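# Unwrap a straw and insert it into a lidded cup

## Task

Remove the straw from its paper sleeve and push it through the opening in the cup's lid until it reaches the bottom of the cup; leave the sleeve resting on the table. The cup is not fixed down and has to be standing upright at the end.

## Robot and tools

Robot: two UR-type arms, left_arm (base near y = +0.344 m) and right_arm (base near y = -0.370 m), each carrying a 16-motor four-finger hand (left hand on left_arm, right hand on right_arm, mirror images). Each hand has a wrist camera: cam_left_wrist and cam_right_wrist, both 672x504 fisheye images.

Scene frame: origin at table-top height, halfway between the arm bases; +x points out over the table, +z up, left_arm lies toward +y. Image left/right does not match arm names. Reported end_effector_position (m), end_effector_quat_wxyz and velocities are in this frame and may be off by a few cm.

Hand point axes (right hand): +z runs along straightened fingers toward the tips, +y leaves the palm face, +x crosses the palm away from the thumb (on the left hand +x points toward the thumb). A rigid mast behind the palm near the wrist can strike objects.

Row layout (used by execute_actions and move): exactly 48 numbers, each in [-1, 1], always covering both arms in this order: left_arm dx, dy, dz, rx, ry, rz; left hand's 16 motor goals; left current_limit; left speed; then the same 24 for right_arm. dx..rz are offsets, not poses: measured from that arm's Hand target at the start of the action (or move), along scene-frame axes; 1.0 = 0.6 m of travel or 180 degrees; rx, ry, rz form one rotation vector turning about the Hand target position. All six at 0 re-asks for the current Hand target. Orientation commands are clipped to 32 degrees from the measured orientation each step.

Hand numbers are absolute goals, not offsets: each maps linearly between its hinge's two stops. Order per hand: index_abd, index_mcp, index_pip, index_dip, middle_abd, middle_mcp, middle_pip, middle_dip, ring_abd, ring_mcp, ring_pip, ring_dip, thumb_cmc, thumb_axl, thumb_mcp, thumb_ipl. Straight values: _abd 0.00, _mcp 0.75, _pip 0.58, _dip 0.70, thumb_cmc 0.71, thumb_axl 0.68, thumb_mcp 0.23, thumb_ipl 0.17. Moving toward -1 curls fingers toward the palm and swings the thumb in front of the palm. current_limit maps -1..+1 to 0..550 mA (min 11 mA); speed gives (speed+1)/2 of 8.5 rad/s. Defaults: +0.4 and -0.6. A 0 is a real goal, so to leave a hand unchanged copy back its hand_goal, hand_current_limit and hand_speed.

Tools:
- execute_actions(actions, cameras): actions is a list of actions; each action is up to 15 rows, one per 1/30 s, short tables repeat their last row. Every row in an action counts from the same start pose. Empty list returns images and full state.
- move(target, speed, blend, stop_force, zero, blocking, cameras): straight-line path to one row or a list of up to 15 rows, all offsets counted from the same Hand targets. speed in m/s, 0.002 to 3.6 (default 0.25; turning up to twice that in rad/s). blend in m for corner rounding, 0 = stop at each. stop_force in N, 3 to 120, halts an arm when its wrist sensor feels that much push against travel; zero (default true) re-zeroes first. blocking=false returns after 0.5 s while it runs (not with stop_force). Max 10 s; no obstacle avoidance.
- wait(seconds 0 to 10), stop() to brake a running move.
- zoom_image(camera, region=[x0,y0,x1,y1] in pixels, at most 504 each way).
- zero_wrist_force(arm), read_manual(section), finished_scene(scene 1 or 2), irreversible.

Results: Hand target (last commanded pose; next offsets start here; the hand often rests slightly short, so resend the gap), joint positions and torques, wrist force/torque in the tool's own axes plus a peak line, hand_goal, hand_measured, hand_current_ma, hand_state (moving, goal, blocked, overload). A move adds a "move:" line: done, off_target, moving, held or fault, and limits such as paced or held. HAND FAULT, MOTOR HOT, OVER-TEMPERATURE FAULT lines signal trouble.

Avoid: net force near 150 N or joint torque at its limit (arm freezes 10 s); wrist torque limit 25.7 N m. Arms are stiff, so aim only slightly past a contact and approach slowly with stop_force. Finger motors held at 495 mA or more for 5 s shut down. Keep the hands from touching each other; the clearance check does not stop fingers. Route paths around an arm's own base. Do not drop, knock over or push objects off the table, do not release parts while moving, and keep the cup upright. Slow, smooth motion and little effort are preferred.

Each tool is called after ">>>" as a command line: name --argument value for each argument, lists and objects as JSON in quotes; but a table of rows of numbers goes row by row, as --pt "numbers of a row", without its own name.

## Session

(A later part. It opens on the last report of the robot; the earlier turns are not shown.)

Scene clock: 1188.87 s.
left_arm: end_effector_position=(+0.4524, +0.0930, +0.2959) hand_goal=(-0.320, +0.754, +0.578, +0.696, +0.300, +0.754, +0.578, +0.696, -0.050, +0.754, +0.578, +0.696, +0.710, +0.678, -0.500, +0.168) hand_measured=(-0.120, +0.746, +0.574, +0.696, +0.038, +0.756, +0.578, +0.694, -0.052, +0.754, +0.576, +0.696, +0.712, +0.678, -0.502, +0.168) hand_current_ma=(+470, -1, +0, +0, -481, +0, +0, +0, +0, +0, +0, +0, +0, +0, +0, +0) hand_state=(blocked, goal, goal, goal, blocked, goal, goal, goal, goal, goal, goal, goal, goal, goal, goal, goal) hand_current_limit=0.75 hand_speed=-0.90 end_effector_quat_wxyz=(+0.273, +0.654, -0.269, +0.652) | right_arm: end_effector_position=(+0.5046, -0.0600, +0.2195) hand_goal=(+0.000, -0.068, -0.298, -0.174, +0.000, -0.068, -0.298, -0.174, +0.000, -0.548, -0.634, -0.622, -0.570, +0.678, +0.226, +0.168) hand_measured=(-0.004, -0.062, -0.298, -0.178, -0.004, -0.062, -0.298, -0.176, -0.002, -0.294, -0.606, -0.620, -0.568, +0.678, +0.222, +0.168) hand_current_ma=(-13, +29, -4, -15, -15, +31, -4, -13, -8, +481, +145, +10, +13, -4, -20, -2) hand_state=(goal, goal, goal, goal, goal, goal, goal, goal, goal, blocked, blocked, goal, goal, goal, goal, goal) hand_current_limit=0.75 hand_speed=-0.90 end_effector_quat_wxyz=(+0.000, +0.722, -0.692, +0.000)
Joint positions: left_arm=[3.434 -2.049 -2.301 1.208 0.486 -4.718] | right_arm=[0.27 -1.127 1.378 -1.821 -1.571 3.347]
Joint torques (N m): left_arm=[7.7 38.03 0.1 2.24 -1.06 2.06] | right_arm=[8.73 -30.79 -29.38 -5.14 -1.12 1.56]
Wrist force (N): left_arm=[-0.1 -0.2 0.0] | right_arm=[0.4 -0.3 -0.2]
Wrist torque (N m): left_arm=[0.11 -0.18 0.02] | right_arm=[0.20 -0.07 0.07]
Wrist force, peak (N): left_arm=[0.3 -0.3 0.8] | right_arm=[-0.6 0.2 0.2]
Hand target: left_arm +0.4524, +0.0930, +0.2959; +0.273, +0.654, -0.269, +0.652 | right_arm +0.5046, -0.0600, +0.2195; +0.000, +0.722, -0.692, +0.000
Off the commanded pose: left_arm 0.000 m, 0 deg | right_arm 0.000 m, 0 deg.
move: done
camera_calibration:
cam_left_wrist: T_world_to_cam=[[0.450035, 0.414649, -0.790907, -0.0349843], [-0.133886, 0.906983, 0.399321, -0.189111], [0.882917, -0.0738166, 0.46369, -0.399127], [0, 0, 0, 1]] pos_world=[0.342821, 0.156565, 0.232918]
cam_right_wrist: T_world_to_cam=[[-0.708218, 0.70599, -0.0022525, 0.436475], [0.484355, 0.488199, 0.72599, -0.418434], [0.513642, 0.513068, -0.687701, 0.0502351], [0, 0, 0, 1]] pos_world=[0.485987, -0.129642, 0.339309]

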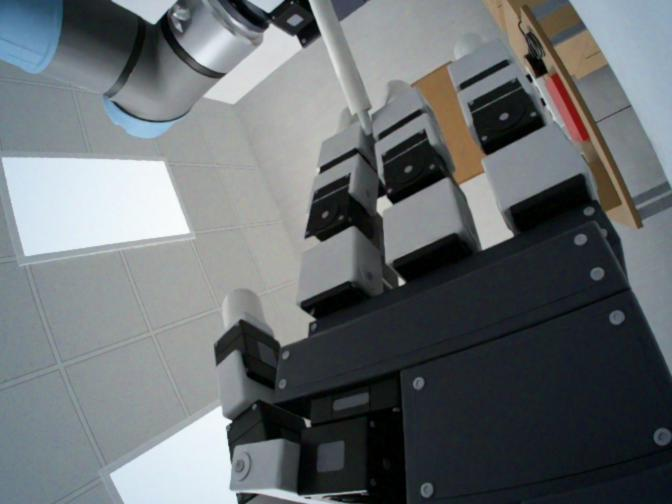

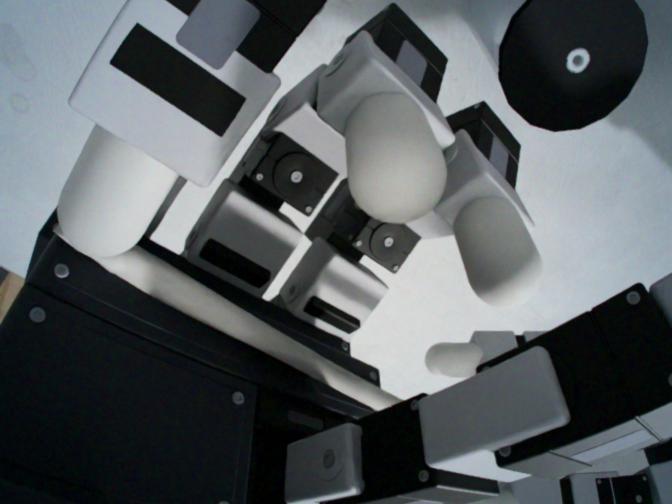

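>>> move --target '[0,0,0,0,0,0,-0.32,0.753,0.577,0.696,0.3,0.753,0.577,0.696,-0.05,0.753,0.577,0.696,0.71,0.678,-0.5,0.168,0.75,-0.9,0,0,0,0,0,0,0,-0.068,-0.299,-0.174,0,-0.068,-0.299,-0.174,0,-0.548,-0.7,-0.64,-0.571,0.678,0.225,0.168,0.75,-0.9]' --speed 0.05

>>> move --target '[-0.00133,0.0333,0.003,0,0,0,-0.32,0.753,0.577,0.696,0.3,0.753,0.577,0.696,-0.05,0.753,0.577,0.696,0.71,0.678,-0.5,0.168,0.75,-0.9,0.00133,-0.0333,-0.003,0,0,0,0,-0.068,-0.299,-0.174,0,-0.068,-0.299,-0.174,0,-0.548,-0.7,-0.64,-0.571,0.678,0.225,0.168,0.75,-0.9]' --speed 0.015 --cameras '["all"]'

>>> zoom_image --camera "cam_left_wrist" --region '[260, 0, 480, 165]'

Scene clock: 1203.93 s.
left_arm: end_effector_position=(+0.4524, +0.0930, +0.2959) hand_goal=(-0.320, +0.754, +0.578, +0.696, +0.300, +0.754, +0.578, +0.696, -0.050, +0.754, +0.578, +0.696, +0.710, +0.678, -0.500, +0.168) hand_measured=(-0.120, +0.746, +0.574, +0.696, +0.038, +0.756, +0.578, +0.694, -0.052, +0.754, +0.576, +0.696, +0.712, +0.678, -0.502, +0.168) hand_current_ma=(+470, -1, +0, +0, -481, +0, +0, +0, +0, +0, +0, +0, +0, +0, +0, +0) hand_state=(blocked, goal, goal, goal, blocked, goal, goal, goal, goal, goal, goal, goal, goal, goal, goal, goal) hand_current_limit=0.75 hand_speed=-0.90 end_effector_quat_wxyz=(+0.273, +0.654, -0.269, +0.652) | right_arm: end_effector_position=(+0.5046, -0.0600, +0.2195) hand_goal=(+0.000, -0.068, -0.298, -0.174, +0.000, -0.068, -0.298, -0.174, +0.000, -0.548, -0.700, -0.640, -0.570, +0.678, +0.226, +0.168) hand_measured=(-0.004, -0.062, -0.298, -0.178, -0.004, -0.062, -0.298, -0.176, -0.002, -0.300, -0.610, -0.626, -0.568, +0.678, +0.222, +0.168) hand_current_ma=(-13, +29, -4, -15, -15, +31, -4, -13, -8, +481, +452, +74, +13, -4, -20, -2) hand_state=(goal, goal, goal, goal, goal, goal, goal, goal, goal, blocked, blocked, goal, goal, goal, goal, goal) hand_current_limit=0.75 hand_speed=-0.90 end_effector_quat_wxyz=(+0.000, +0.722, -0.692, +0.000)
Joint positions: left_arm=[3.434 -2.049 -2.301 1.208 0.486 -4.718] | right_arm=[0.27 -1.127 1.378 -1.821 -1.571 3.347]
Joint torques (N m): left_arm=[7.65 38.01 0.59 2.11 -0.81 1.92] | right_arm=[7.77 -31.83 -28.73 -4.64 -0.97 1.22]
Wrist force (N): left_arm=[0.0 0.1 0.4] | right_arm=[-0.5 -0.1 0.0]
Wrist torque (N m): left_arm=[0.04 -0.18 0.03] | right_arm=[0.21 0.02 0.03]
Wrist force, peak (N): left_arm=[0.2 0.4 0.8] | right_arm=[-0.7 -0.4 -0.1]
Hand target: left_arm +0.4524, +0.0930, +0.2959; +0.273, +0.654, -0.269, +0.652 | right_arm +0.5046, -0.0600, +0.2195; +0.000, +0.722, -0.692, +0.000
Off the commanded pose: left_arm 0.000 m, 0 deg | right_arm 0.000 m, 0 deg.
move: done

Scene clock: 1205.67 s.
left_arm: end_effector_position=(+0.4516, +0.1128, +0.2977) hand_goal=(-0.320, +0.754, +0.578, +0.696, +0.300, +0.754, +0.578, +0.696, -0.050, +0.754, +0.578, +0.696, +0.710, +0.678, -0.500, +0.168) hand_measured=(-0.120, +0.738, +0.572, +0.696, +0.038, +0.750, +0.576, +0.694, -0.052, +0.754, +0.576, +0.696, +0.712, +0.678, -0.502, +0.168) hand_current_ma=(+470, -6, -1, +0, -481, -1, +0, +0, +0, +0, +0, +0, +0, +0, +0, +0) hand_state=(blocked, goal, goal, goal, blocked, goal, goal, goal, goal, goal, goal, goal, goal, goal, goal, goal) hand_current_limit=0.75 hand_speed=-0.90 end_effector_quat_wxyz=(+0.273, +0.654, -0.269, +0.652) | right_arm: end_effector_position=(+0.5054, -0.0798, +0.2177) hand_goal=(+0.000, -0.068, -0.298, -0.174, +0.000, -0.068, -0.298, -0.174, +0.000, -0.548, -0.700, -0.640, -0.570, +0.678, +0.226, +0.168) hand_measured=(-0.004, -0.062, -0.298, -0.178, -0.004, -0.062, -0.298, -0.176, -0.004, -0.314, -0.610, -0.622, -0.568, +0.678, +0.222, +0.168) hand_current_ma=(-13, +29, -4, -15, -15, +31, -4, -13, -19, +481, +452, +86, +13, -4, -20, -2) hand_state=(goal, goal, goal, goal, goal, goal, goal, goal, goal, blocked, blocked, goal, goal, goal, goal, goal) hand_current_limit=0.75 hand_speed=-0.90 end_effector_quat_wxyz=(+0.000, +0.722, -0.692, +0.000)
Joint positions: left_arm=[3.491 -2.042 -2.306 1.205 0.429 -4.718] | right_arm=[0.241 -1.144 1.408 -1.834 -1.571 3.317]
Joint torques (N m): left_arm=[7.45 37.94 0.07 -1.15 -0.9 2.1] | right_arm=[-10.25 -43.7 -13.38 -5.37 -0.89 -1.6]
Wrist force (N): left_arm=[0.3 0.8 1.3] | right_arm=[-1.1 0.0 0.0]
Wrist torque (N m): left_arm=[-0.01 -0.18 0.03] | right_arm=[0.21 0.04 0.06]
Wrist force, peak (N): left_arm=[-0.2 2.3 2.5] | right_arm=[-3.2 -0.3 -0.2]
Hand target: left_arm +0.4516, +0.1129, +0.2977; +0.273, +0.654, -0.269, +0.652 | right_arm +0.5054, -0.0799, +0.2177; +0.000, +0.722, -0.692, +0.000
Off the commanded pose: left_arm 0.000 m, 0 deg | right_arm 0.000 m, 0 deg.
move: done
camera_calibration:
cam_left_wrist: T_world_to_cam=[[0.450035, 0.414649, -0.790907, -0.0414106], [-0.133886, 0.906983, 0.399321, -0.207896], [0.882917, -0.0738166, 0.46369, -0.397794], [0, 0, 0, 1]] pos_world=[0.342021, 0.176365, 0.234718]
cam_right_wrist: T_world_to_cam=[[-0.708182, 0.706026, -0.0023018, 0.451021], [0.48438, 0.488225, 0.725956, -0.407845], [0.513668, 0.512994, -0.687737, 0.0587336], [0, 0, 0, 1]] pos_world=[0.486787, -0.149442, 0.337509]

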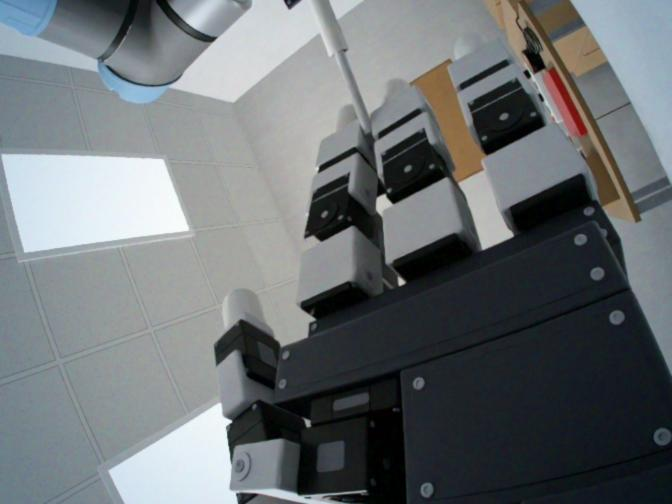

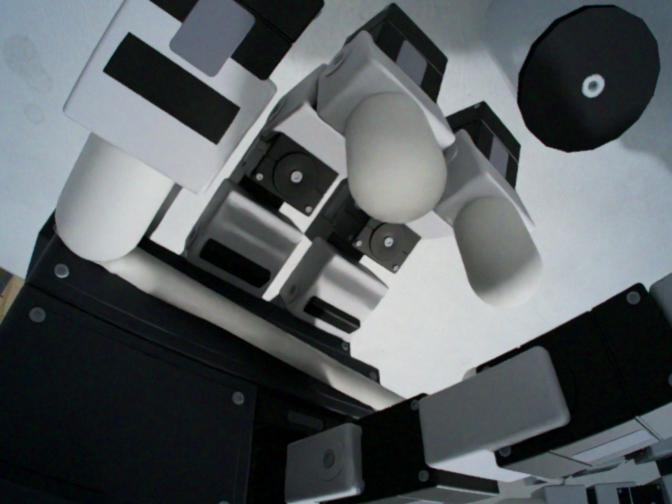

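Scaled by 2.291 from the camera's 672x504 image, which has a finer 960x720 frame.

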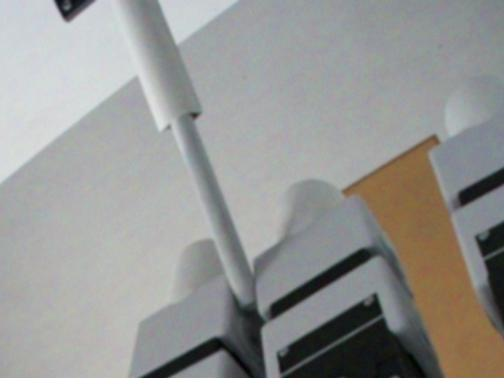

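>>> move --target '[-0.0033,0.0833,0.0075,0,0,0,-0.32,0.753,0.577,0.696,0.3,0.753,0.577,0.696,-0.05,0.753,0.577,0.696,0.71,0.678,-0.5,0.168,0.75,-0.9,0.008,-0.2,-0.018,0,0,0,0,-0.068,-0.299,-0.174,0,-0.068,-0.299,-0.174,0,-0.548,-0.7,-0.64,-0.571,0.678,0.225,0.168,0.75,-0.9]' --speed 0.03 --cameras '["all"]'

>>> zoom_image --camera "cam_left_wrist" --region '[200, 0, 480, 165]'

>>> zoom_image --camera "cam_right_wrist" --region '[0, 140, 504, 504]'

Scene clock: 1220.20 s.
left_arm: end_effector_position=(+0.4496, +0.1628, +0.3022) hand_goal=(-0.320, +0.754, +0.578, +0.696, +0.300, +0.754, +0.578, +0.696, -0.050, +0.754, +0.578, +0.696, +0.710, +0.678, -0.500, +0.168) hand_measured=(-0.120, +0.742, +0.572, +0.696, +0.038, +0.756, +0.576, +0.694, -0.052, +0.754, +0.576, +0.696, +0.712, +0.678, -0.502, +0.168) hand_current_ma=(+470, -3, -1, +0, -481, +0, +0, +0, +0, +0, +0, +0, +0, +0, +0, +0) hand_state=(blocked, goal, goal, goal, blocked, goal, goal, goal, goal, goal, goal, goal, goal, goal, goal, goal) hand_current_limit=0.75 hand_speed=-0.90 end_effector_quat_wxyz=(+0.273, +0.654, -0.269, +0.652) | right_arm: end_effector_position=(+0.5102, -0.1997, +0.2069) hand_goal=(+0.000, -0.068, -0.298, -0.174, +0.000, -0.068, -0.298, -0.174, +0.000, -0.548, -0.700, -0.640, -0.570, +0.678, +0.226, +0.168) hand_measured=(-0.004, -0.062, -0.298, -0.178, -0.004, -0.062, -0.298, -0.176, +0.002, -0.330, -0.610, -0.622, -0.568, +0.678, +0.222, +0.168) hand_current_ma=(-13, +29, -4, -15, -15, +31, -4, -13, +6, +481, +452, +91, +13, -4, -20, -2) hand_state=(goal, goal, goal, goal, goal, goal, goal, goal, goal, blocked, blocked, goal, goal, goal, goal, goal) hand_current_limit=0.75 hand_speed=-0.90 end_effector_quat_wxyz=(+0.000, +0.722, -0.692, +0.000)
Joint positions: left_arm=[3.63 -2.029 -2.304 1.191 0.289 -4.718] | right_arm=[0.052 -1.216 1.54 -1.894 -1.571 3.129]
Joint torques (N m): left_arm=[8.05 36.98 15.93 -1.45 -1.23 2.07] | right_arm=[-7.86 -41.84 -12.79 -5.22 -0.57 -1.61]
Wrist force (N): left_arm=[-0.2 -0.2 0.8] | right_arm=[-0.1 0.1 -0.1]
Wrist torque (N m): left_arm=[0.03 -0.13 -0.02] | right_arm=[0.22 -0.04 0.11]
Wrist force, peak (N): left_arm=[-0.1 0.5 1.7] | right_arm=[-1.5 0.0 -0.2]
Hand target: left_arm +0.4496, +0.1629, +0.3022; +0.273, +0.654, -0.269, +0.652 | right_arm +0.5102, -0.1999, +0.2069; +0.000, +0.722, -0.692, +0.000
Off the commanded pose: left_arm 0.000 m, 0 deg | right_arm 0.000 m, 0 deg.
move: done
camera_calibration:
cam_left_wrist: T_world_to_cam=[[0.450035, 0.414649, -0.790907, -0.0576839], [-0.133886, 0.906983, 0.399321, -0.255309], [0.882917, -0.0738166, 0.46369, -0.394424], [0, 0, 0, 1]] pos_world=[0.340021, 0.226365, 0.239218]
cam_right_wrist: T_world_to_cam=[[-0.708182, 0.706026, -0.0023018, 0.539048], [0.48438, 0.488225, 0.725956, -0.343791], [0.513668, 0.512994, -0.687737, 0.110348], [0, 0, 0, 1]] pos_world=[0.491587, -0.269342, 0.326709]

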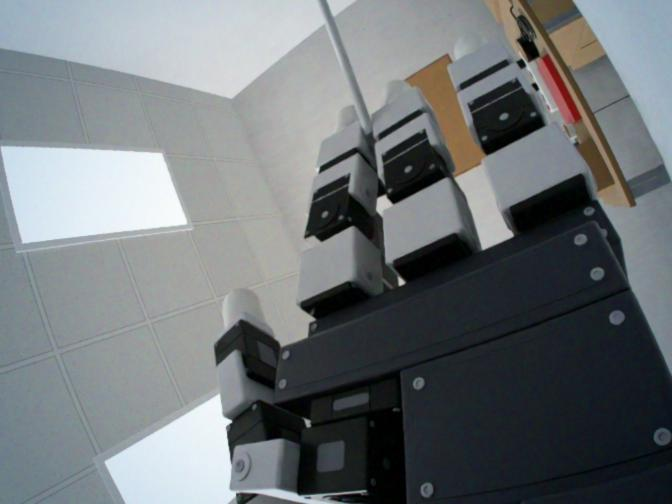

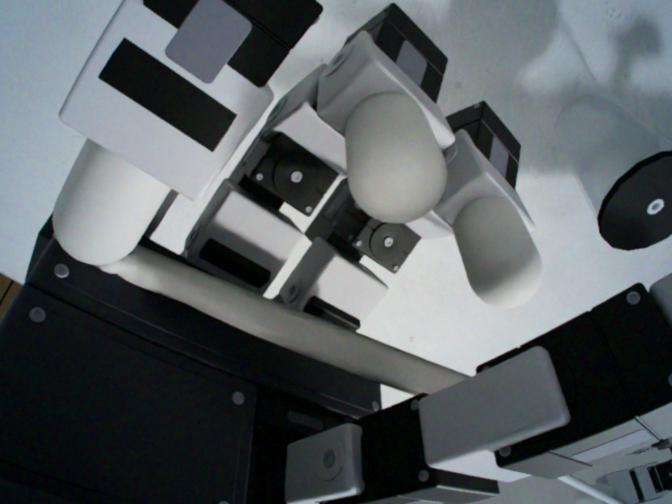

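Scaled by 1.800 from the camera's 672x504 image, which has a finer 960x720 frame.

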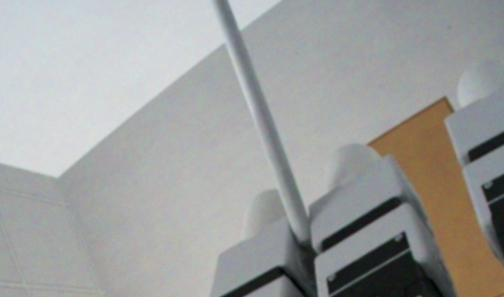

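Scaled by 1.000.

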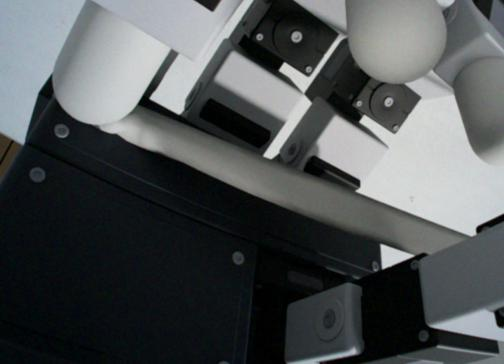

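>>> move --target '[0,0,0.0833,0,0,0,-0.32,0.753,0.577,0.696,0.3,0.753,0.577,0.696,-0.05,0.753,0.577,0.696,0.71,0.678,-0.5,0.168,0.75,-0.9,0,-0.1667,-0.05,0,0,0,0,-0.068,-0.299,-0.174,0,-0.068,-0.299,-0.174,0,-0.548,-0.7,-0.64,0.71,0.678,0.225,0.168,0.75,-0.85]' --speed 0.08 --cameras '["all"]'

Scene clock: 1618.30 s.
left_arm: end_effector_position=(+0.4496, +0.1629, +0.3522) hand_goal=(-0.320, +0.754, +0.578, +0.696, +0.300, +0.754, +0.578, +0.696, -0.050, +0.754, +0.578, +0.696, +0.710, +0.678, -0.500, +0.168) hand_measured=(-0.120, +0.742, +0.572, +0.696, +0.038, +0.756, +0.576, +0.694, -0.052, +0.754, +0.576, +0.696, +0.712, +0.678, -0.502, +0.168) hand_current_ma=(+470, -3, -1, +0, -481, +0, +0, +0, +0, +0, +0, +0, +0, +0, +0, +0) hand_state=(blocked, goal, goal, goal, blocked, goal, goal, goal, goal, goal, goal, goal, goal, goal, goal, goal) hand_current_limit=0.75 hand_speed=-0.90 end_effector_quat_wxyz=(+0.273, +0.654, -0.269, +0.652) | right_arm: end_effector_position=(+0.5102, -0.3000, +0.1769) hand_goal=(+0.000, -0.068, -0.298, -0.174, +0.000, -0.068, -0.298, -0.174, +0.000, -0.548, -0.700, -0.640, +0.710, +0.678, +0.226, +0.168) hand_measured=(-0.004, -0.062, -0.298, -0.178, -0.004, -0.062, -0.298, -0.176, +0.002, -0.330, -0.610, -0.622, +0.708, +0.678, +0.222, +0.168) hand_current_ma=(-13, +29, -4, -15, -15, +31, -4, -13, +6, +481, +452, +91, -14, -4, -20, -2) hand_state=(goal, goal, goal, goal, goal, goal, goal, goal, goal, blocked, blocked, goal, goal, goal, goal, goal) hand_current_limit=0.75 hand_speed=-0.85 end_effector_quat_wxyz=(+0.000, +0.722, -0.692, +0.000)
Joint positions: left_arm=[3.631 -1.888 -2.288 1.033 0.289 -4.718] | right_arm=[-0.112 -1.228 1.637 -1.98 -1.571 2.965]
Joint torques (N m): left_arm=[-3.04 33.83 15.36 -1.39 -1.34 2.23] | right_arm=[-10.09 -26.08 -14.15 -5.16 1.29 -1.6]
Wrist force (N): left_arm=[0.3 -0.2 0.7] | right_arm=[-0.1 0.3 0.1]
Wrist torque (N m): left_arm=[0.05 -0.19 -0.04] | right_arm=[0.18 0.01 0.11]
Wrist force, peak (N): left_arm=[0.2 -0.4 1.1] | right_arm=[-0.4 0.7 0.0]
Hand target: left_arm +0.4496, +0.1629, +0.3522; +0.273, +0.654, -0.269, +0.652 | right_arm +0.5102, -0.3000, +0.1769; +0.000, +0.722, -0.692, +0.000
Off the commanded pose: left_arm 0.000 m, 0 deg | right_arm 0.000 m, 0 deg.
move: done
camera_calibration:
cam_left_wrist: T_world_to_cam=[[0.450035, 0.414649, -0.790907, -0.0182215], [-0.133886, 0.906983, 0.399321, -0.275457], [0.882917, -0.0738166, 0.46369, -0.417594], [0, 0, 0, 1]] pos_world=[0.340021, 0.226565, 0.289218]
cam_right_wrist: T_world_to_cam=[[-0.708218, 0.70599, -0.0022525, 0.609783], [0.484355, 0.488199, 0.72599, -0.273051], [0.513642, 0.513068, -0.687701, 0.141199], [0, 0, 0, 1]] pos_world=[0.491587, -0.369642, 0.296709]

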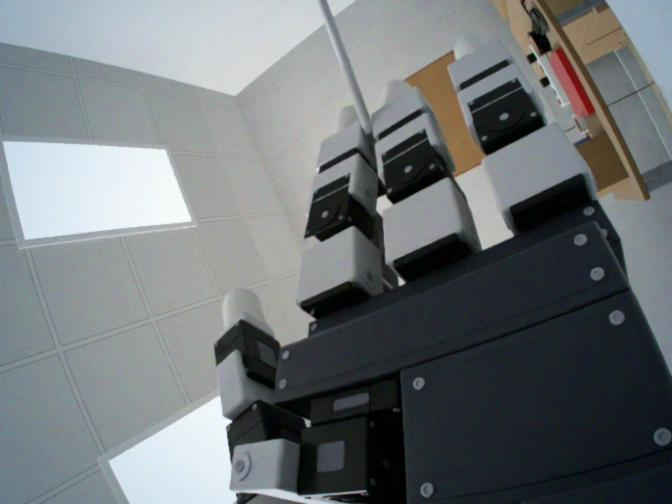

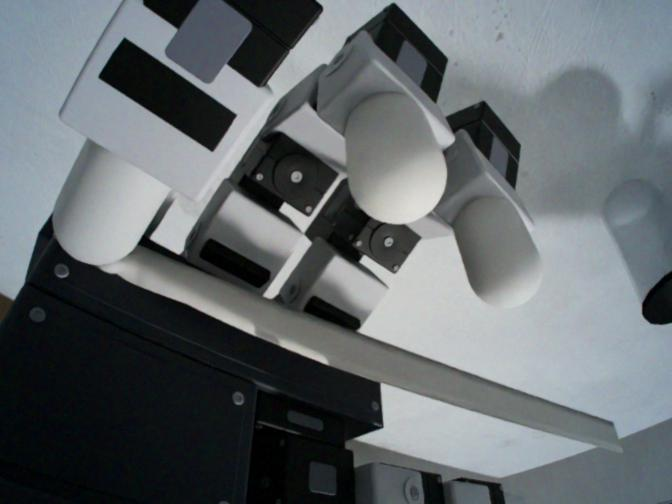

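>>> move --target '[-0.189,-0.1515,0.0938,0.4597,-0.1124,-0.1453,-0.32,0.753,0.577,0.696,0.3,0.753,0.577,0.696,-0.05,0.753,0.577,0.696,0.71,0.678,-0.5,0.168,0.75,-0.9,0,0,-0.145,0,0,0,0,-0.616,-0.445,0.116,0,-0.616,-0.445,0.116,0,-0.548,-0.7,-0.64,0.71,0.678,0.225,0.168,0.75,-0.85]' --speed 0.2 --cameras '["all"]'

Scene clock: 1638.50 s.
left_arm: end_effector_position=(+0.3363, +0.0720, +0.4085) hand_goal=(-0.320, +0.754, +0.578, +0.696, +0.300, +0.754, +0.578, +0.696, -0.050, +0.754, +0.578, +0.696, +0.710, +0.678, -0.500, +0.168) hand_measured=(-0.120, +0.744, +0.572, +0.696, +0.038, +0.752, +0.576, +0.694, -0.052, +0.748, +0.576, +0.696, +0.708, +0.678, -0.502, +0.168) hand_current_ma=(+470, -3, -1, +0, -481, +0, +0, +0, +0, -1, +0, +0, +0, +0, +0, +0) hand_state=(blocked, goal, goal, goal, blocked, goal, goal, goal, goal, goal, goal, goal, goal, goal, goal, goal) hand_current_limit=0.75 hand_speed=-0.90 end_effector_quat_wxyz=(+0.140, -0.485, +0.795, -0.338) end_effector_velocity=(+0.000, +0.000, +0.000) end_effector_angular_velocity=(+0.004, -0.001, +0.000) | right_arm: end_effector_position=(+0.5102, -0.3000, +0.0899) hand_goal=(+0.000, -0.616, -0.444, +0.116, +0.000, -0.616, -0.444, +0.116, +0.000, -0.548, -0.700, -0.640, +0.710, +0.678, +0.226, +0.168) hand_measured=(-0.004, -0.596, -0.440, +0.112, -0.004, -0.596, -0.440, +0.114, +0.002, -0.330, -0.610, -0.622, +0.708, +0.678, +0.222, +0.168) hand_current_ma=(-13, +102, +20, -16, -15, +110, +21, -14, +6, +481, +452, +91, -14, -4, -20, -2) hand_state=(goal, goal, goal, goal, goal, blocked, goal, goal, goal, blocked, blocked, goal, goal, goal, goal, goal) hand_current_limit=0.75 hand_speed=-0.85 end_effector_quat_wxyz=(+0.000, +0.722, -0.692, +0.000)
Joint positions: left_arm=[2.96 -1.202 -1.917 -0.897 1.267 -2.952] | right_arm=[-0.112 -1.126 1.743 -2.187 -1.571 2.965]
Joint velocities: left_arm=[-0.002 -0.001 0.001 -0.001 0.005 0] | right_arm=[within noise]
Joint torques (N m): left_arm=[-8.95 -1.03 29.51 1.23 0.75 2.19] | right_arm=[-9.66 -28.71 -10.89 -5.44 -0.27 -1.45]
Wrist force (N): left_arm=[-0.5 -0.3 1.8] | right_arm=[-0.1 0.3 0.1]
Wrist torque (N m): left_arm=[-0.23 0.08 -0.12] | right_arm=[0.19 0.01 0.12]
Wrist force, peak (N): left_arm=[-0.9 -0.1 2.1] | right_arm=[-0.3 0.5 -0.4]
Hand target: left_arm +0.3362, +0.0720, +0.4085; +0.140, -0.485, +0.795, -0.338 | right_arm +0.5102, -0.3000, +0.0899; +0.000, +0.722, -0.692, +0.000
Off the commanded pose: left_arm 0.000 m, 0 deg | right_arm 0.000 m, 0 deg.
move: done
camera_calibration:
cam_left_wrist: T_world_to_cam=[[0.816408, 0.484632, 0.314023, -0.464616], [-0.23552, -0.217071, 0.947318, -0.339259], [0.527265, -0.847356, -0.0630777, 0.0401723], [0, 0, 0, 1]] pos_world=[0.278233, 0.185565, 0.46982]
cam_right_wrist: T_world_to_cam=[[-0.708218, 0.70599, -0.0022525, 0.609587], [0.484355, 0.488199, 0.72599, -0.20989], [0.513642, 0.513068, -0.687701, 0.081369], [0, 0, 0, 1]] pos_world=[0.491587, -0.369642, 0.209709]

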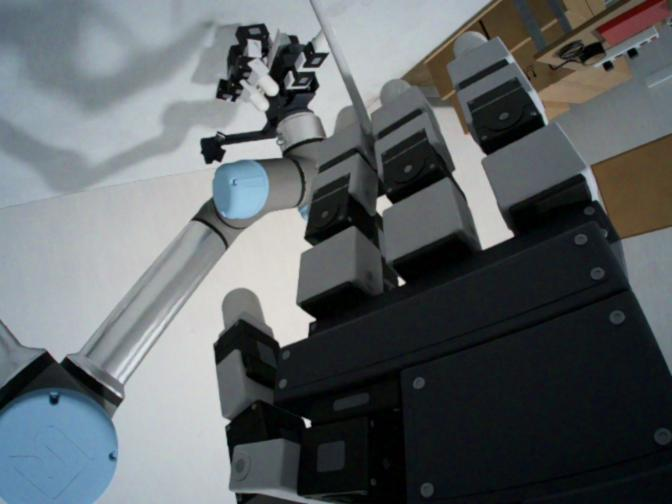

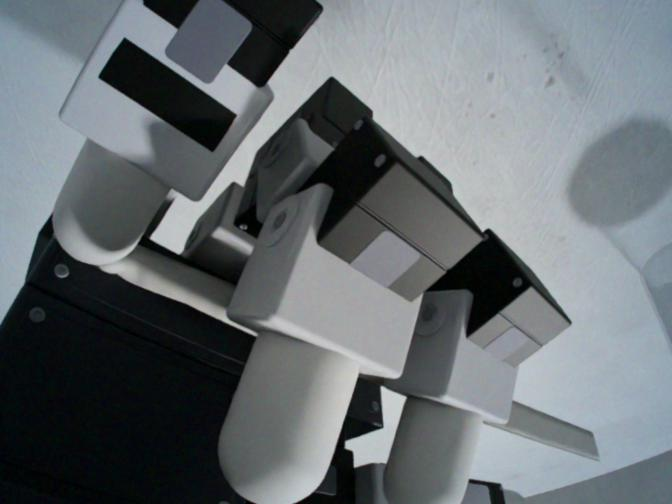

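>>> move --target '[0,0,0,0,0,0,-0.32,0.753,0.577,0.696,0.3,0.753,0.577,0.696,-0.05,0.753,0.577,0.696,0.71,0.678,-0.5,0.168,0.75,-0.9,0,0,0,0,0,0,0,-0.616,-0.445,0.116,0,-0.616,-0.445,0.116,0,0.068,-0.635,-0.623,0.71,0.678,0.225,0.168,0.75,-0.93]' --speed 0.2 --cameras '["cam_right_wrist"]'

>>> move --target '[0,0,0,0,0,0,-0.32,0.753,0.577,0.696,0.3,0.753,0.577,0.696,-0.05,0.753,0.577,0.696,0.71,0.678,-0.5,0.168,0.75,-0.9,0,0,-0.03,0,0,0,0,0.616,-0.737,0.116,0,0.616,-0.737,0.116,0,0.616,-0.737,0.116,0.71,0.678,0.225,0.168,0.75,-0.93]' --speed 0.05 --cameras '["cam_right_wrist"]'

Scene clock: 1654.73 s.
left_arm: end_effector_position=(+0.3362, +0.0720, +0.4085) hand_goal=(-0.320, +0.754, +0.578, +0.696, +0.300, +0.754, +0.578, +0.696, -0.050, +0.754, +0.578, +0.696, +0.710, +0.678, -0.500, +0.168) hand_measured=(-0.120, +0.744, +0.572, +0.696, +0.038, +0.752, +0.576, +0.694, -0.052, +0.748, +0.576, +0.696, +0.708, +0.678, -0.502, +0.168) hand_current_ma=(+470, -3, -1, +0, -481, +0, +0, +0, +0, -1, +0, +0, +0, +0, +0, +0) hand_state=(blocked, goal, goal, goal, blocked, goal, goal, goal, goal, goal, goal, goal, goal, goal, goal, goal) hand_current_limit=0.75 hand_speed=-0.90 end_effector_quat_wxyz=(+0.140, -0.485, +0.795, -0.338) | right_arm: end_effector_position=(+0.5102, -0.3000, +0.0899) hand_goal=(+0.000, -0.616, -0.444, +0.116, +0.000, -0.616, -0.444, +0.116, +0.000, +0.068, -0.634, -0.622, +0.710, +0.678, +0.226, +0.168) hand_measured=(-0.004, -0.596, -0.440, +0.112, -0.004, -0.596, -0.440, +0.114, +0.002, +0.072, -0.630, -0.620, +0.708, +0.678, +0.222, +0.168) hand_current_ma=(-13, +102, +20, -16, -15, +110, +21, -14, +8, +20, +21, +13, -14, -4, -20, -2) hand_state=(goal, goal, goal, goal, goal, blocked, goal, goal, goal, goal, goal, goal, goal, goal, goal, goal) hand_current_limit=0.75 hand_speed=-0.93 end_effector_quat_wxyz=(+0.000, +0.722, -0.692, +0.000)
Joint positions: left_arm=[2.96 -1.202 -1.917 -0.897 1.267 -2.952] | right_arm=[-0.112 -1.126 1.743 -2.187 -1.571 2.965]
Joint torques (N m): left_arm=[-8.25 -1.27 30.66 1.19 0.78 0.23] | right_arm=[-4.38 -28.4 -11.25 -5.43 -0.52 0.71]
Wrist force (N): left_arm=[-0.5 -0.1 1.7] | right_arm=[-0.1 0.4 -0.1]
Wrist torque (N m): left_arm=[-0.20 0.07 -0.12] | right_arm=[0.21 0.01 0.11]
Wrist force, peak (N): left_arm=[-0.7 -0.2 2.0] | right_arm=[-0.5 0.3 0.1]
Hand target: left_arm +0.3362, +0.0720, +0.4085; +0.140, -0.485, +0.795, -0.338 | right_arm +0.5102, -0.3000, +0.0899; +0.000, +0.722, -0.692, +0.000
Off the commanded pose: left_arm 0.000 m, 0 deg | right_arm 0.000 m, 0 deg.
move: done
camera_calibration:
cam_right_wrist: T_world_to_cam=[[-0.708218, 0.70599, -0.0022525, 0.609587], [0.484355, 0.488199, 0.72599, -0.20989], [0.513642, 0.513068, -0.687701, 0.081369], [0, 0, 0, 1]] pos_world=[0.491587, -0.369642, 0.209709]
Images, in order (width x height): cam_right_wrist 672x504.

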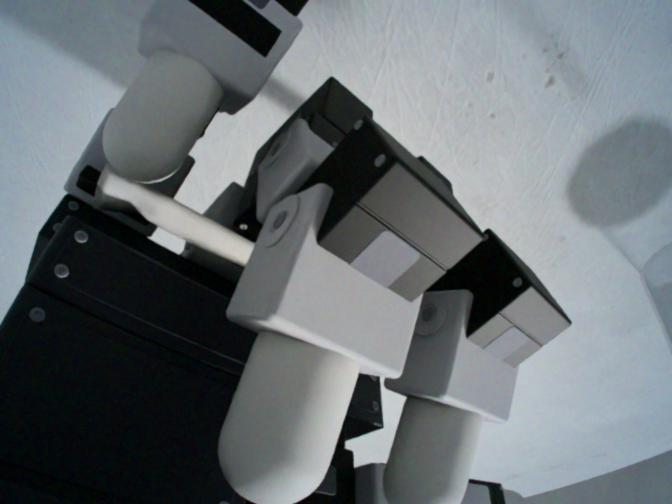

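Scene clock: 1660.23 s.
left_arm: end_effector_position=(+0.3362, +0.0720, +0.4085) hand_goal=(-0.320, +0.754, +0.578, +0.696, +0.300, +0.754, +0.578, +0.696, -0.050, +0.754, +0.578, +0.696, +0.710, +0.678, -0.500, +0.168) hand_measured=(-0.120, +0.744, +0.572, +0.696, +0.038, +0.752, +0.576, +0.694, -0.052, +0.748, +0.576, +0.696, +0.708, +0.678, -0.502, +0.168) hand_current_ma=(+470, -3, -1, +0, -481, +0, +0, +0, +0, -1, +0, +0, +0, +0, +0, +0) hand_state=(blocked, goal, goal, goal, blocked, goal, goal, goal, goal, goal, goal, goal, goal, goal, goal, goal) hand_current_limit=0.75 hand_speed=-0.90 end_effector_quat_wxyz=(+0.140, -0.485, +0.795, -0.338) | right_arm: end_effector_position=(+0.5102, -0.3000, +0.0719) hand_goal=(+0.000, +0.616, -0.736, +0.116, +0.000, +0.616, -0.736, +0.116, +0.000, +0.616, -0.736, +0.116, +0.710, +0.678, +0.226, +0.168) hand_measured=(-0.004, +0.616, -0.732, +0.114, -0.004, +0.616, -0.732, +0.114, +0.002, +0.616, -0.730, +0.114, +0.708, +0.678, +0.222, +0.168) hand_current_ma=(-13, +0, +21, -14, -15, +0, +21, -12, +8, +0, +28, -14, -14, -4, -20, -2) hand_state=(goal, goal, goal, goal, goal, goal, goal, goal, goal, goal, goal, goal, goal, goal, goal, goal) hand_current_limit=0.75 hand_speed=-0.93 end_effector_quat_wxyz=(+0.000, +0.722, -0.692, +0.000)
Joint positions: left_arm=[2.96 -1.202 -1.917 -0.897 1.267 -2.952] | right_arm=[-0.112 -1.101 1.759 -2.229 -1.571 2.965]
Joint torques (N m): left_arm=[-9.05 -0.96 30.17 1.29 0.84 -2.37] | right_arm=[2.22 -28.53 -9.79 -5.42 0.91 1.06]
Wrist force (N): left_arm=[-0.6 -0.2 1.7] | right_arm=[-0.2 0.3 0.1]
Wrist torque (N m): left_arm=[-0.22 0.09 -0.13] | right_arm=[0.09 0.02 0.10]
Wrist force, peak (N): left_arm=[-0.8 -0.3 2.0] | right_arm=[-0.4 0.5 -0.3]
Hand target: left_arm +0.3362, +0.0720, +0.4085; +0.140, -0.485, +0.795, -0.338 | right_arm +0.5102, -0.3000, +0.0719; +0.000, +0.722, -0.692, +0.000
Off the commanded pose: left_arm 0.000 m, 0 deg | right_arm 0.000 m, 0 deg.
move: moving (right_arm; no rest 5 s after the path's end)
camera_calibration:
cam_right_wrist: T_world_to_cam=[[-0.708182, 0.706026, -0.0023018, 0.609551], [0.48438, 0.488225, 0.725956, -0.196818], [0.513668, 0.512994, -0.687737, 0.0689573], [0, 0, 0, 1]] pos_world=[0.491587, -0.369642, 0.191709]
Images, in order (width x height): cam_right_wrist 672x504.

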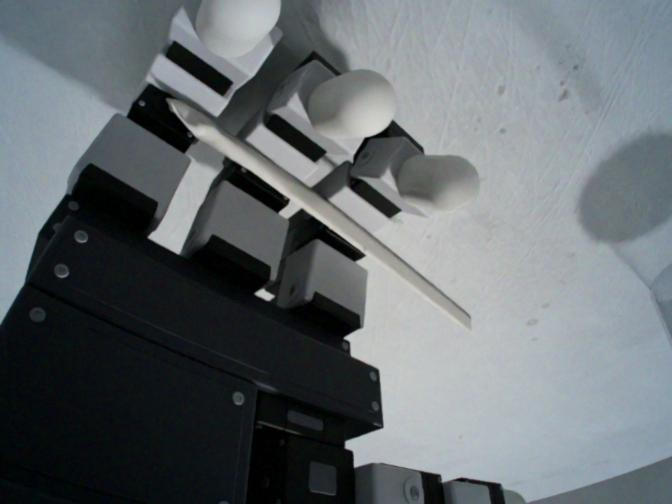

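>>> move --target '[0,0,0,0,0,0,-0.32,0.753,0.577,0.696,0.3,0.753,0.577,0.696,-0.05,0.753,0.577,0.696,0.71,0.678,-0.5,0.168,0.75,-0.9,0,0,0.033,0,0,0,0,0.616,-0.153,0.696,0,0.616,-0.153,0.696,0,0.616,-0.153,0.696,0.71,0.678,0.225,0.168,0.5,-0.95]' --speed 0.012 --cameras '["cam_right_wrist"]'

>>> move --target '[0,0,0,0,0,0,-0.32,0.753,0.577,0.696,0.3,0.753,0.577,0.696,-0.05,0.753,0.577,0.696,0.71,0.678,-0.5,0.168,0.75,-0.9,0,0,0.075,0,0,0,0,0.753,0.31,0.696,0,0.753,0.31,0.696,0,0.753,0.31,0.696,0.71,0.678,0.225,0.168,0.5,-0.95]' --speed 0.015 --cameras '["cam_right_wrist"]'

Scene clock: 1673.70 s.
left_arm: end_effector_position=(+0.3362, +0.0720, +0.4085) hand_goal=(-0.320, +0.754, +0.578, +0.696, +0.300, +0.754, +0.578, +0.696, -0.050, +0.754, +0.578, +0.696, +0.710, +0.678, -0.500, +0.168) hand_measured=(-0.120, +0.744, +0.572, +0.696, +0.038, +0.752, +0.576, +0.694, -0.052, +0.748, +0.576, +0.696, +0.708, +0.678, -0.502, +0.168) hand_current_ma=(+470, -3, -1, +0, -481, +0, +0, +0, +0, -1, +0, +0, +0, +0, +0, +0) hand_state=(blocked, goal, goal, goal, blocked, goal, goal, goal, goal, goal, goal, goal, goal, goal, goal, goal) hand_current_limit=0.75 hand_speed=-0.90 end_effector_quat_wxyz=(+0.140, -0.485, +0.795, -0.338) | right_arm: end_effector_position=(+0.5102, -0.3000, +0.0917) hand_goal=(+0.000, +0.616, -0.152, +0.696, +0.000, +0.616, -0.152, +0.696, +0.000, +0.616, -0.152, +0.696, +0.710, +0.678, +0.226, +0.168) hand_measured=(-0.004, +0.616, -0.152, +0.694, -0.004, +0.616, -0.152, +0.694, +0.002, +0.616, -0.152, +0.694, +0.708, +0.678, +0.222, +0.168) hand_current_ma=(-13, +1, -4, -14, -15, +1, -4, -11, +8, +1, -3, -13, -14, -4, -20, -2) hand_state=(goal, goal, goal, goal, goal, goal, goal, goal, goal, goal, goal, goal, goal, goal, goal, goal) hand_current_limit=0.50 hand_speed=-0.95 end_effector_quat_wxyz=(+0.000, +0.722, -0.692, +0.000)
Joint positions: left_arm=[2.96 -1.202 -1.917 -0.897 1.267 -2.952] | right_arm=[-0.112 -1.129 1.741 -2.183 -1.571 2.965]
Joint torques (N m): left_arm=[-8.86 -1.28 30.51 1.23 0.74 -2.37] | right_arm=[6.29 -42.58 -27.5 0.39 1.25 0.93]
Wrist force (N): left_arm=[-0.4 -0.5 1.9] | right_arm=[-0.4 0.2 0.2]
Wrist torque (N m): left_arm=[-0.26 0.07 -0.10] | right_arm=[0.06 0.04 0.09]
Wrist force, peak (N): left_arm=[-0.6 -0.1 2.1] | right_arm=[-0.4 0.4 0.4]
Hand target: left_arm +0.3362, +0.0720, +0.4085; +0.140, -0.485, +0.795, -0.338 | right_arm +0.5102, -0.3000, +0.0917; +0.000, +0.722, -0.692, +0.000
Off the commanded pose: left_arm 0.000 m, 0 deg | right_arm 0.000 m, 0 deg.
move: done
camera_calibration:
cam_right_wrist: T_world_to_cam=[[-0.708218, 0.70599, -0.0022525, 0.609591], [0.484355, 0.488199, 0.72599, -0.211197], [0.513642, 0.513068, -0.687701, 0.0826069], [0, 0, 0, 1]] pos_world=[0.491587, -0.369642, 0.211509]
Images, in order (width x height): cam_right_wrist 672x504.

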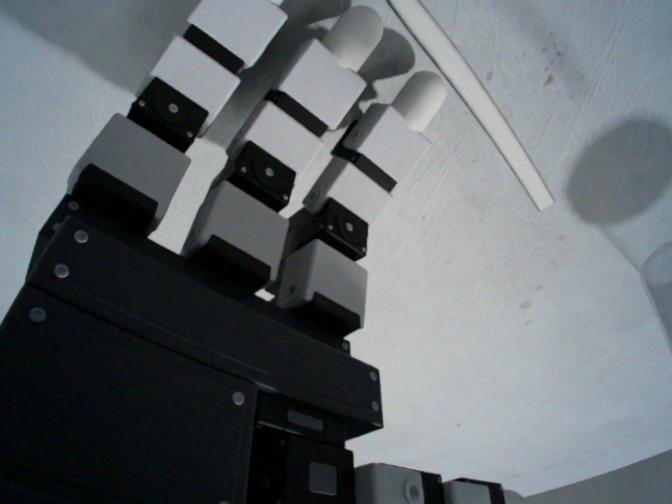

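Scene clock: 1677.07 s.
left_arm: end_effector_position=(+0.3362, +0.0720, +0.4085) hand_goal=(-0.320, +0.754, +0.578, +0.696, +0.300, +0.754, +0.578, +0.696, -0.050, +0.754, +0.578, +0.696, +0.710, +0.678, -0.500, +0.168) hand_measured=(-0.120, +0.744, +0.572, +0.696, +0.038, +0.752, +0.576, +0.694, -0.052, +0.748, +0.576, +0.696, +0.708, +0.678, -0.502, +0.168) hand_current_ma=(+470, -3, -1, +0, -481, +0, +0, +0, +0, -1, +0, +0, +0, +0, +0, +0) hand_state=(blocked, goal, goal, goal, blocked, goal, goal, goal, goal, goal, goal, goal, goal, goal, goal, goal) hand_current_limit=0.75 hand_speed=-0.90 end_effector_quat_wxyz=(+0.140, -0.485, +0.795, -0.338) | right_arm: end_effector_position=(+0.5102, -0.3000, +0.1365) hand_goal=(+0.000, +0.754, +0.310, +0.696, +0.000, +0.754, +0.310, +0.696, +0.000, +0.754, +0.310, +0.696, +0.710, +0.678, +0.226, +0.168) hand_measured=(-0.004, +0.752, +0.308, +0.694, -0.004, +0.752, +0.308, +0.694, +0.002, +0.752, +0.308, +0.694, +0.708, +0.678, +0.222, +0.168) hand_current_ma=(-13, -13, -12, -14, -15, -14, -12, -11, +8, -12, -10, -13, -14, -4, -20, -2) hand_state=(goal, goal, goal, goal, goal, goal, goal, goal, goal, goal, goal, goal, goal, goal, goal, goal) hand_current_limit=0.50 hand_speed=-0.95 end_effector_quat_wxyz=(+0.000, +0.722, -0.692, +0.000)
Joint positions: left_arm=[2.96 -1.202 -1.917 -0.897 1.267 -2.952] | right_arm=[-0.112 -1.185 1.692 -2.077 -1.571 2.965]
Joint torques (N m): left_arm=[-8.55 -0.85 30.8 1.23 0.75 -2.17] | right_arm=[5.13 -42.31 -29.88 0.27 1.28 1.13]
Wrist force (N): left_arm=[-0.6 -0.5 1.8] | right_arm=[-0.3 0.2 0.1]
Wrist torque (N m): left_arm=[-0.25 0.09 -0.12] | right_arm=[0.03 0.04 0.08]
Wrist force, peak (N): left_arm=[-0.8 0.0 2.1] | right_arm=[-0.2 1.2 -1.1]
Hand target: left_arm +0.3362, +0.0720, +0.4085; +0.140, -0.485, +0.795, -0.338 | right_arm +0.5102, -0.3000, +0.1367; +0.000, +0.722, -0.692, +0.000
Off the commanded pose: left_arm 0.000 m, 0 deg | right_arm 0.000 m, 0 deg.
move: done
camera_calibration:
cam_right_wrist: T_world_to_cam=[[-0.708218, 0.70599, -0.0022525, 0.609692], [0.484355, 0.488199, 0.72599, -0.243721], [0.513642, 0.513068, -0.687701, 0.113416], [0, 0, 0, 1]] pos_world=[0.491587, -0.369642, 0.256309]
Images, in order (width x height): cam_right_wrist 672x504.

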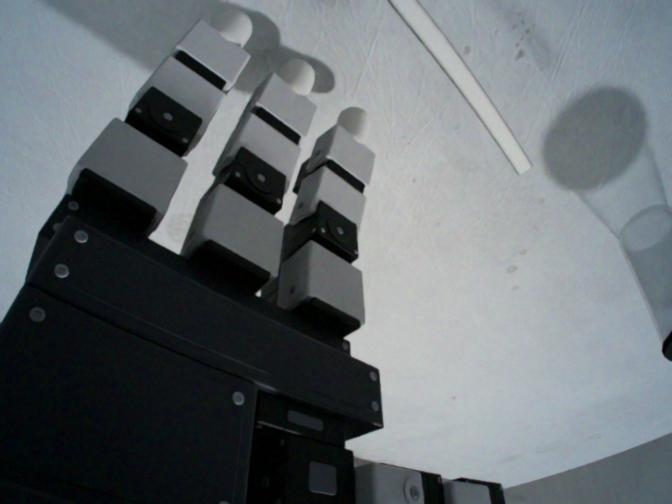

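>>> move --pt "0 0 0 0 0 0 -0.32 0.753 0.577 0.696 0.3 0.753 0.577 0.696 -0.05 0.753 0.577 0.696 0.71 0.678 -0.5 0.168 0.75 -0.9 0 0 0.1 0 0 0 -0.08 0.753 0.577 -0.609 -0.08 0.753 0.577 -0.609 -0.1 0.753 -0.737 0.26 0.71 0.678 0.225 0.168 0.5 -0.85" --pt "0 0 0 0 0 0 -0.32 0.753 0.577 0.696 0.3 0.753 0.577 0.696 -0.05 0.753 0.577 0.696 0.71 0.678 -0.5 0.168 0.75 -0.9 -0.167 -0.0683 0.2728 0 0 0.167 -0.08 0.753 0.577 -0.609 -0.08 0.753 0.577 -0.609 -0.1 0.753 -0.737 0.26 0.71 0.678 0.225 0.168 0.5 -0.85" --speed 0.2 --blend 0.03 --cameras '["all"]'

Scene clock: 1703.40 s.
left_arm: end_effector_position=(+0.3362, +0.0720, +0.4085) hand_goal=(-0.320, +0.754, +0.578, +0.696, +0.300, +0.754, +0.578, +0.696, -0.050, +0.754, +0.578, +0.696, +0.710, +0.678, -0.500, +0.168) hand_measured=(-0.120, +0.744, +0.572, +0.696, +0.038, +0.752, +0.576, +0.694, -0.052, +0.748, +0.576, +0.696, +0.708, +0.678, -0.502, +0.168) hand_current_ma=(+470, -3, -1, +0, -481, +0, +0, +0, +0, -1, +0, +0, +0, +0, +0, +0) hand_state=(blocked, goal, goal, goal, blocked, goal, goal, goal, goal, goal, goal, goal, goal, goal, goal, goal) hand_current_limit=0.75 hand_speed=-0.90 end_effector_quat_wxyz=(+0.140, -0.485, +0.795, -0.338) | right_arm: end_effector_position=(+0.4100, -0.3409, +0.3004) hand_goal=(-0.080, +0.754, +0.578, -0.608, -0.080, +0.754, +0.578, -0.608, -0.100, +0.754, -0.736, +0.260, +0.710, +0.678, +0.226, +0.168) hand_measured=(-0.076, +0.752, +0.576, -0.604, -0.076, +0.752, +0.576, -0.604, -0.096, +0.752, -0.728, +0.264, +0.708, +0.678, +0.222, +0.168) hand_current_ma=(+18, -13, -14, +20, +18, -14, -15, +17, +18, -6, +36, +19, -13, -4, -20, -2) hand_state=(goal, goal, goal, goal, goal, goal, goal, goal, goal, goal, goal, goal, goal, goal, goal, goal) hand_current_limit=0.50 hand_speed=-0.85 end_effector_quat_wxyz=(+0.000, +0.877, -0.481, +0.000)
Joint positions: left_arm=[2.96 -1.202 -1.917 -0.897 1.267 -2.952] | right_arm=[-0.13 -1.546 1.693 -1.718 -1.571 2.422]
Joint torques (N m): left_arm=[-7.59 -1.17 29.99 1.32 0.83 -2.16] | right_arm=[-10.74 -29.84 -14.48 0.3 1.41 -1.74]
Wrist force (N): left_arm=[-0.6 -0.4 1.9] | right_arm=[-0.1 0.5 0.2]
Wrist torque (N m): left_arm=[-0.26 0.10 -0.13] | right_arm=[0.07 0.00 0.11]
Wrist force, peak (N): left_arm=[-0.9 -0.4 2.0] | right_arm=[-0.2 0.0 1.1]
Hand target: left_arm +0.3362, +0.0720, +0.4085; +0.140, -0.485, +0.795, -0.338 | right_arm +0.4100, -0.3409, +0.3004; +0.000, +0.877, -0.481, +0.000
Off the commanded pose: left_arm 0.000 m, 0 deg | right_arm 0.000 m, 0 deg.
move: done
camera_calibration:
cam_left_wrist: T_world_to_cam=[[0.816422, 0.484454, 0.31426, -0.46473], [-0.235645, -0.217335, 0.947226, -0.339227], [0.527187, -0.84739, -0.0632776, 0.0403007], [0, 0, 0, 1]] pos_world=[0.278233, 0.185565, 0.46992]
cam_right_wrist: T_world_to_cam=[[-0.96658, 0.256354, -0.00224633, 0.52072], [0.174721, 0.665144, 0.725986, -0.106947], [0.187604, 0.701331, -0.687706, 0.496429], [0, 0, 0, 1]] pos_world=[0.428872, -0.410515, 0.420209]

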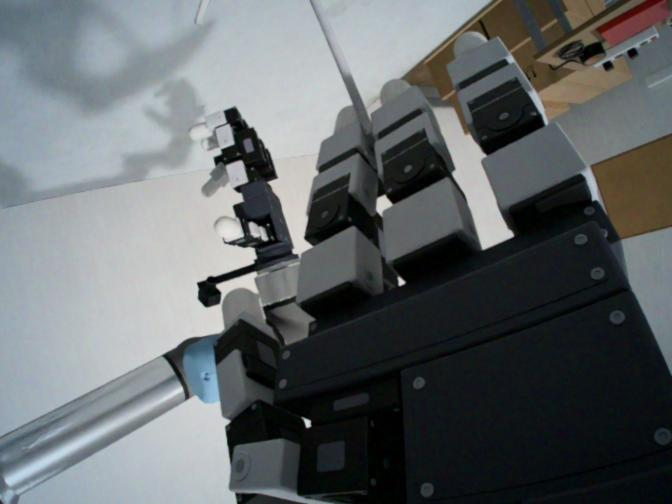

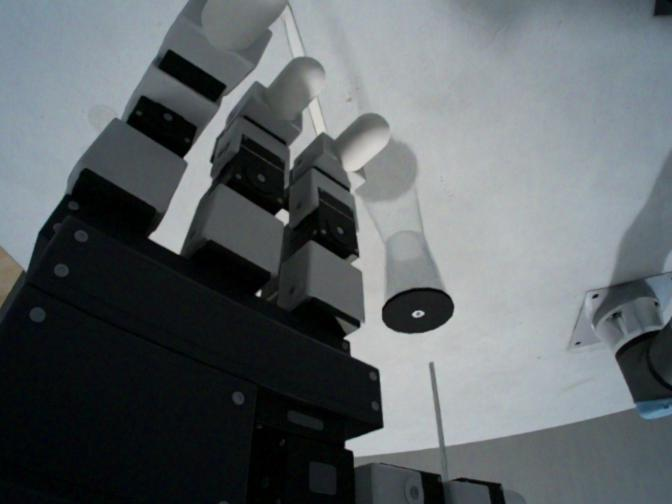

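>>> zoom_image --camera "cam_right_wrist" --region '[360, 270, 520, 490]'

Scaled by 2.291 from the camera's 672x504 image, which has a finer 960x720 frame.

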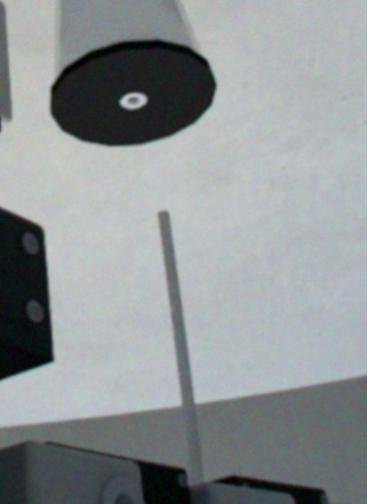

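>>> move --target '[0,0,0,0,0,0,-0.32,0.753,0.577,0.696,0.3,0.753,0.577,0.696,-0.05,0.753,0.577,0.696,0.71,0.678,-0.5,0.168,0.75,-0.9,0.3877,0.3508,0,0,0,0.2833,-0.08,0.753,0.577,-0.609,-0.08,0.753,0.577,-0.609,-0.1,0.753,-0.737,0.26,0.71,0.678,0.225,0.168,0.5,-0.85]' --speed 0.2 --cameras '["cam_right_wrist"]'

>>> zoom_image --camera "cam_right_wrist" --region '[370, 180, 590, 480]'

Scene clock: 1745.47 s.
left_arm: end_effector_position=(+0.3362, +0.0720, +0.4085) hand_goal=(-0.320, +0.754, +0.578, +0.696, +0.300, +0.754, +0.578, +0.696, -0.050, +0.754, +0.578, +0.696, +0.710, +0.678, -0.500, +0.168) hand_measured=(-0.120, +0.744, +0.572, +0.696, +0.038, +0.752, +0.576, +0.694, -0.052, +0.748, +0.576, +0.696, +0.708, +0.678, -0.502, +0.168) hand_current_ma=(+470, -3, -1, +0, -481, +0, +0, +0, +0, -1, +0, +0, +0, +0, +0, +0) hand_state=(blocked, goal, goal, goal, blocked, goal, goal, goal, goal, goal, goal, goal, goal, goal, goal, goal) hand_current_limit=0.75 hand_speed=-0.90 end_effector_quat_wxyz=(+0.140, -0.485, +0.795, -0.338) | right_arm: end_effector_position=(+0.6425, -0.1305, +0.3004) hand_goal=(-0.080, +0.754, +0.578, -0.608, -0.080, +0.754, +0.578, -0.608, -0.100, +0.754, -0.736, +0.260, +0.710, +0.678, +0.226, +0.168) hand_measured=(-0.076, +0.752, +0.576, -0.604, -0.076, +0.752, +0.576, -0.604, -0.096, +0.754, -0.728, +0.264, +0.708, +0.678, +0.222, +0.168) hand_current_ma=(+17, -13, -14, +20, +17, -14, -14, +17, +18, -4, +36, +19, -13, -4, -20, -2) hand_state=(goal, goal, goal, goal, goal, goal, goal, goal, goal, goal, goal, goal, goal, goal, goal, goal) hand_current_limit=0.50 hand_speed=-0.85 end_effector_quat_wxyz=(+0.000, +0.998, -0.057, +0.000)
Joint positions: left_arm=[2.96 -1.202 -1.917 -0.897 1.267 -2.952] | right_arm=[0.282 -0.906 0.821 -1.487 -1.571 1.944]
Joint torques (N m): left_arm=[-8.39 -0.65 30.2 1.3 0.75 -2.44] | right_arm=[9.18 -39.05 -29.7 0.36 -1.45 -1.53]
Wrist force (N): left_arm=[-0.5 -0.3 1.9] | right_arm=[-0.4 0.0 0.0]
Wrist torque (N m): left_arm=[-0.25 0.09 -0.12] | right_arm=[0.03 0.06 0.07]
Wrist force, peak (N): left_arm=[-0.6 -0.3 2.2] | right_arm=[0.4 1.2 0.1]
Hand target: left_arm +0.3362, +0.0720, +0.4085; +0.140, -0.485, +0.795, -0.338 | right_arm +0.6426, -0.1305, +0.3004; +0.000, +0.998, -0.057, +0.000
Off the commanded pose: left_arm 0.000 m, 0 deg | right_arm 0.000 m, 0 deg.
move: done
camera_calibration:
cam_right_wrist: T_world_to_cam=[[-0.807648, -0.58966, -0.00232746, 0.479021], [-0.406889, 0.554444, 0.725971, 0.0717454], [-0.426785, 0.587276, -0.687722, 0.685131], [0, 0, 0, 1]] pos_world=[0.708477, -0.15968, 0.420209]
Images, in order (width x height): cam_right_wrist 672x504.

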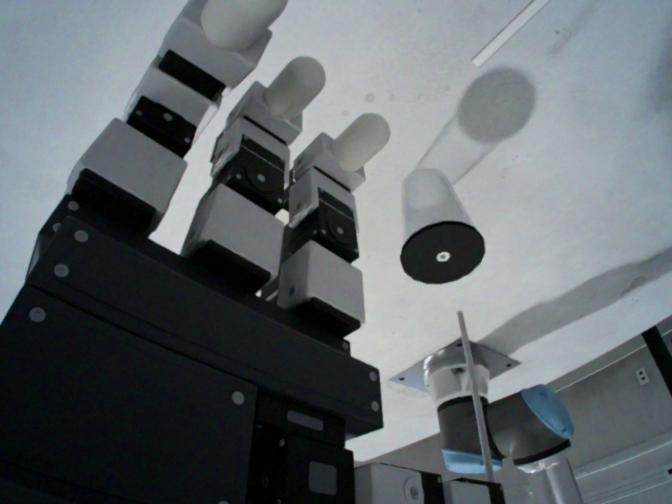

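Scaled by 1.680 from the camera's 672x504 image, which has a finer 960x720 frame.

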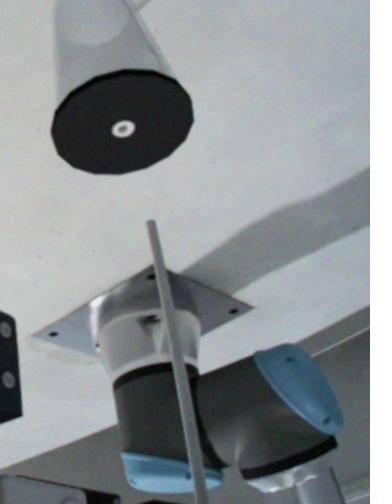

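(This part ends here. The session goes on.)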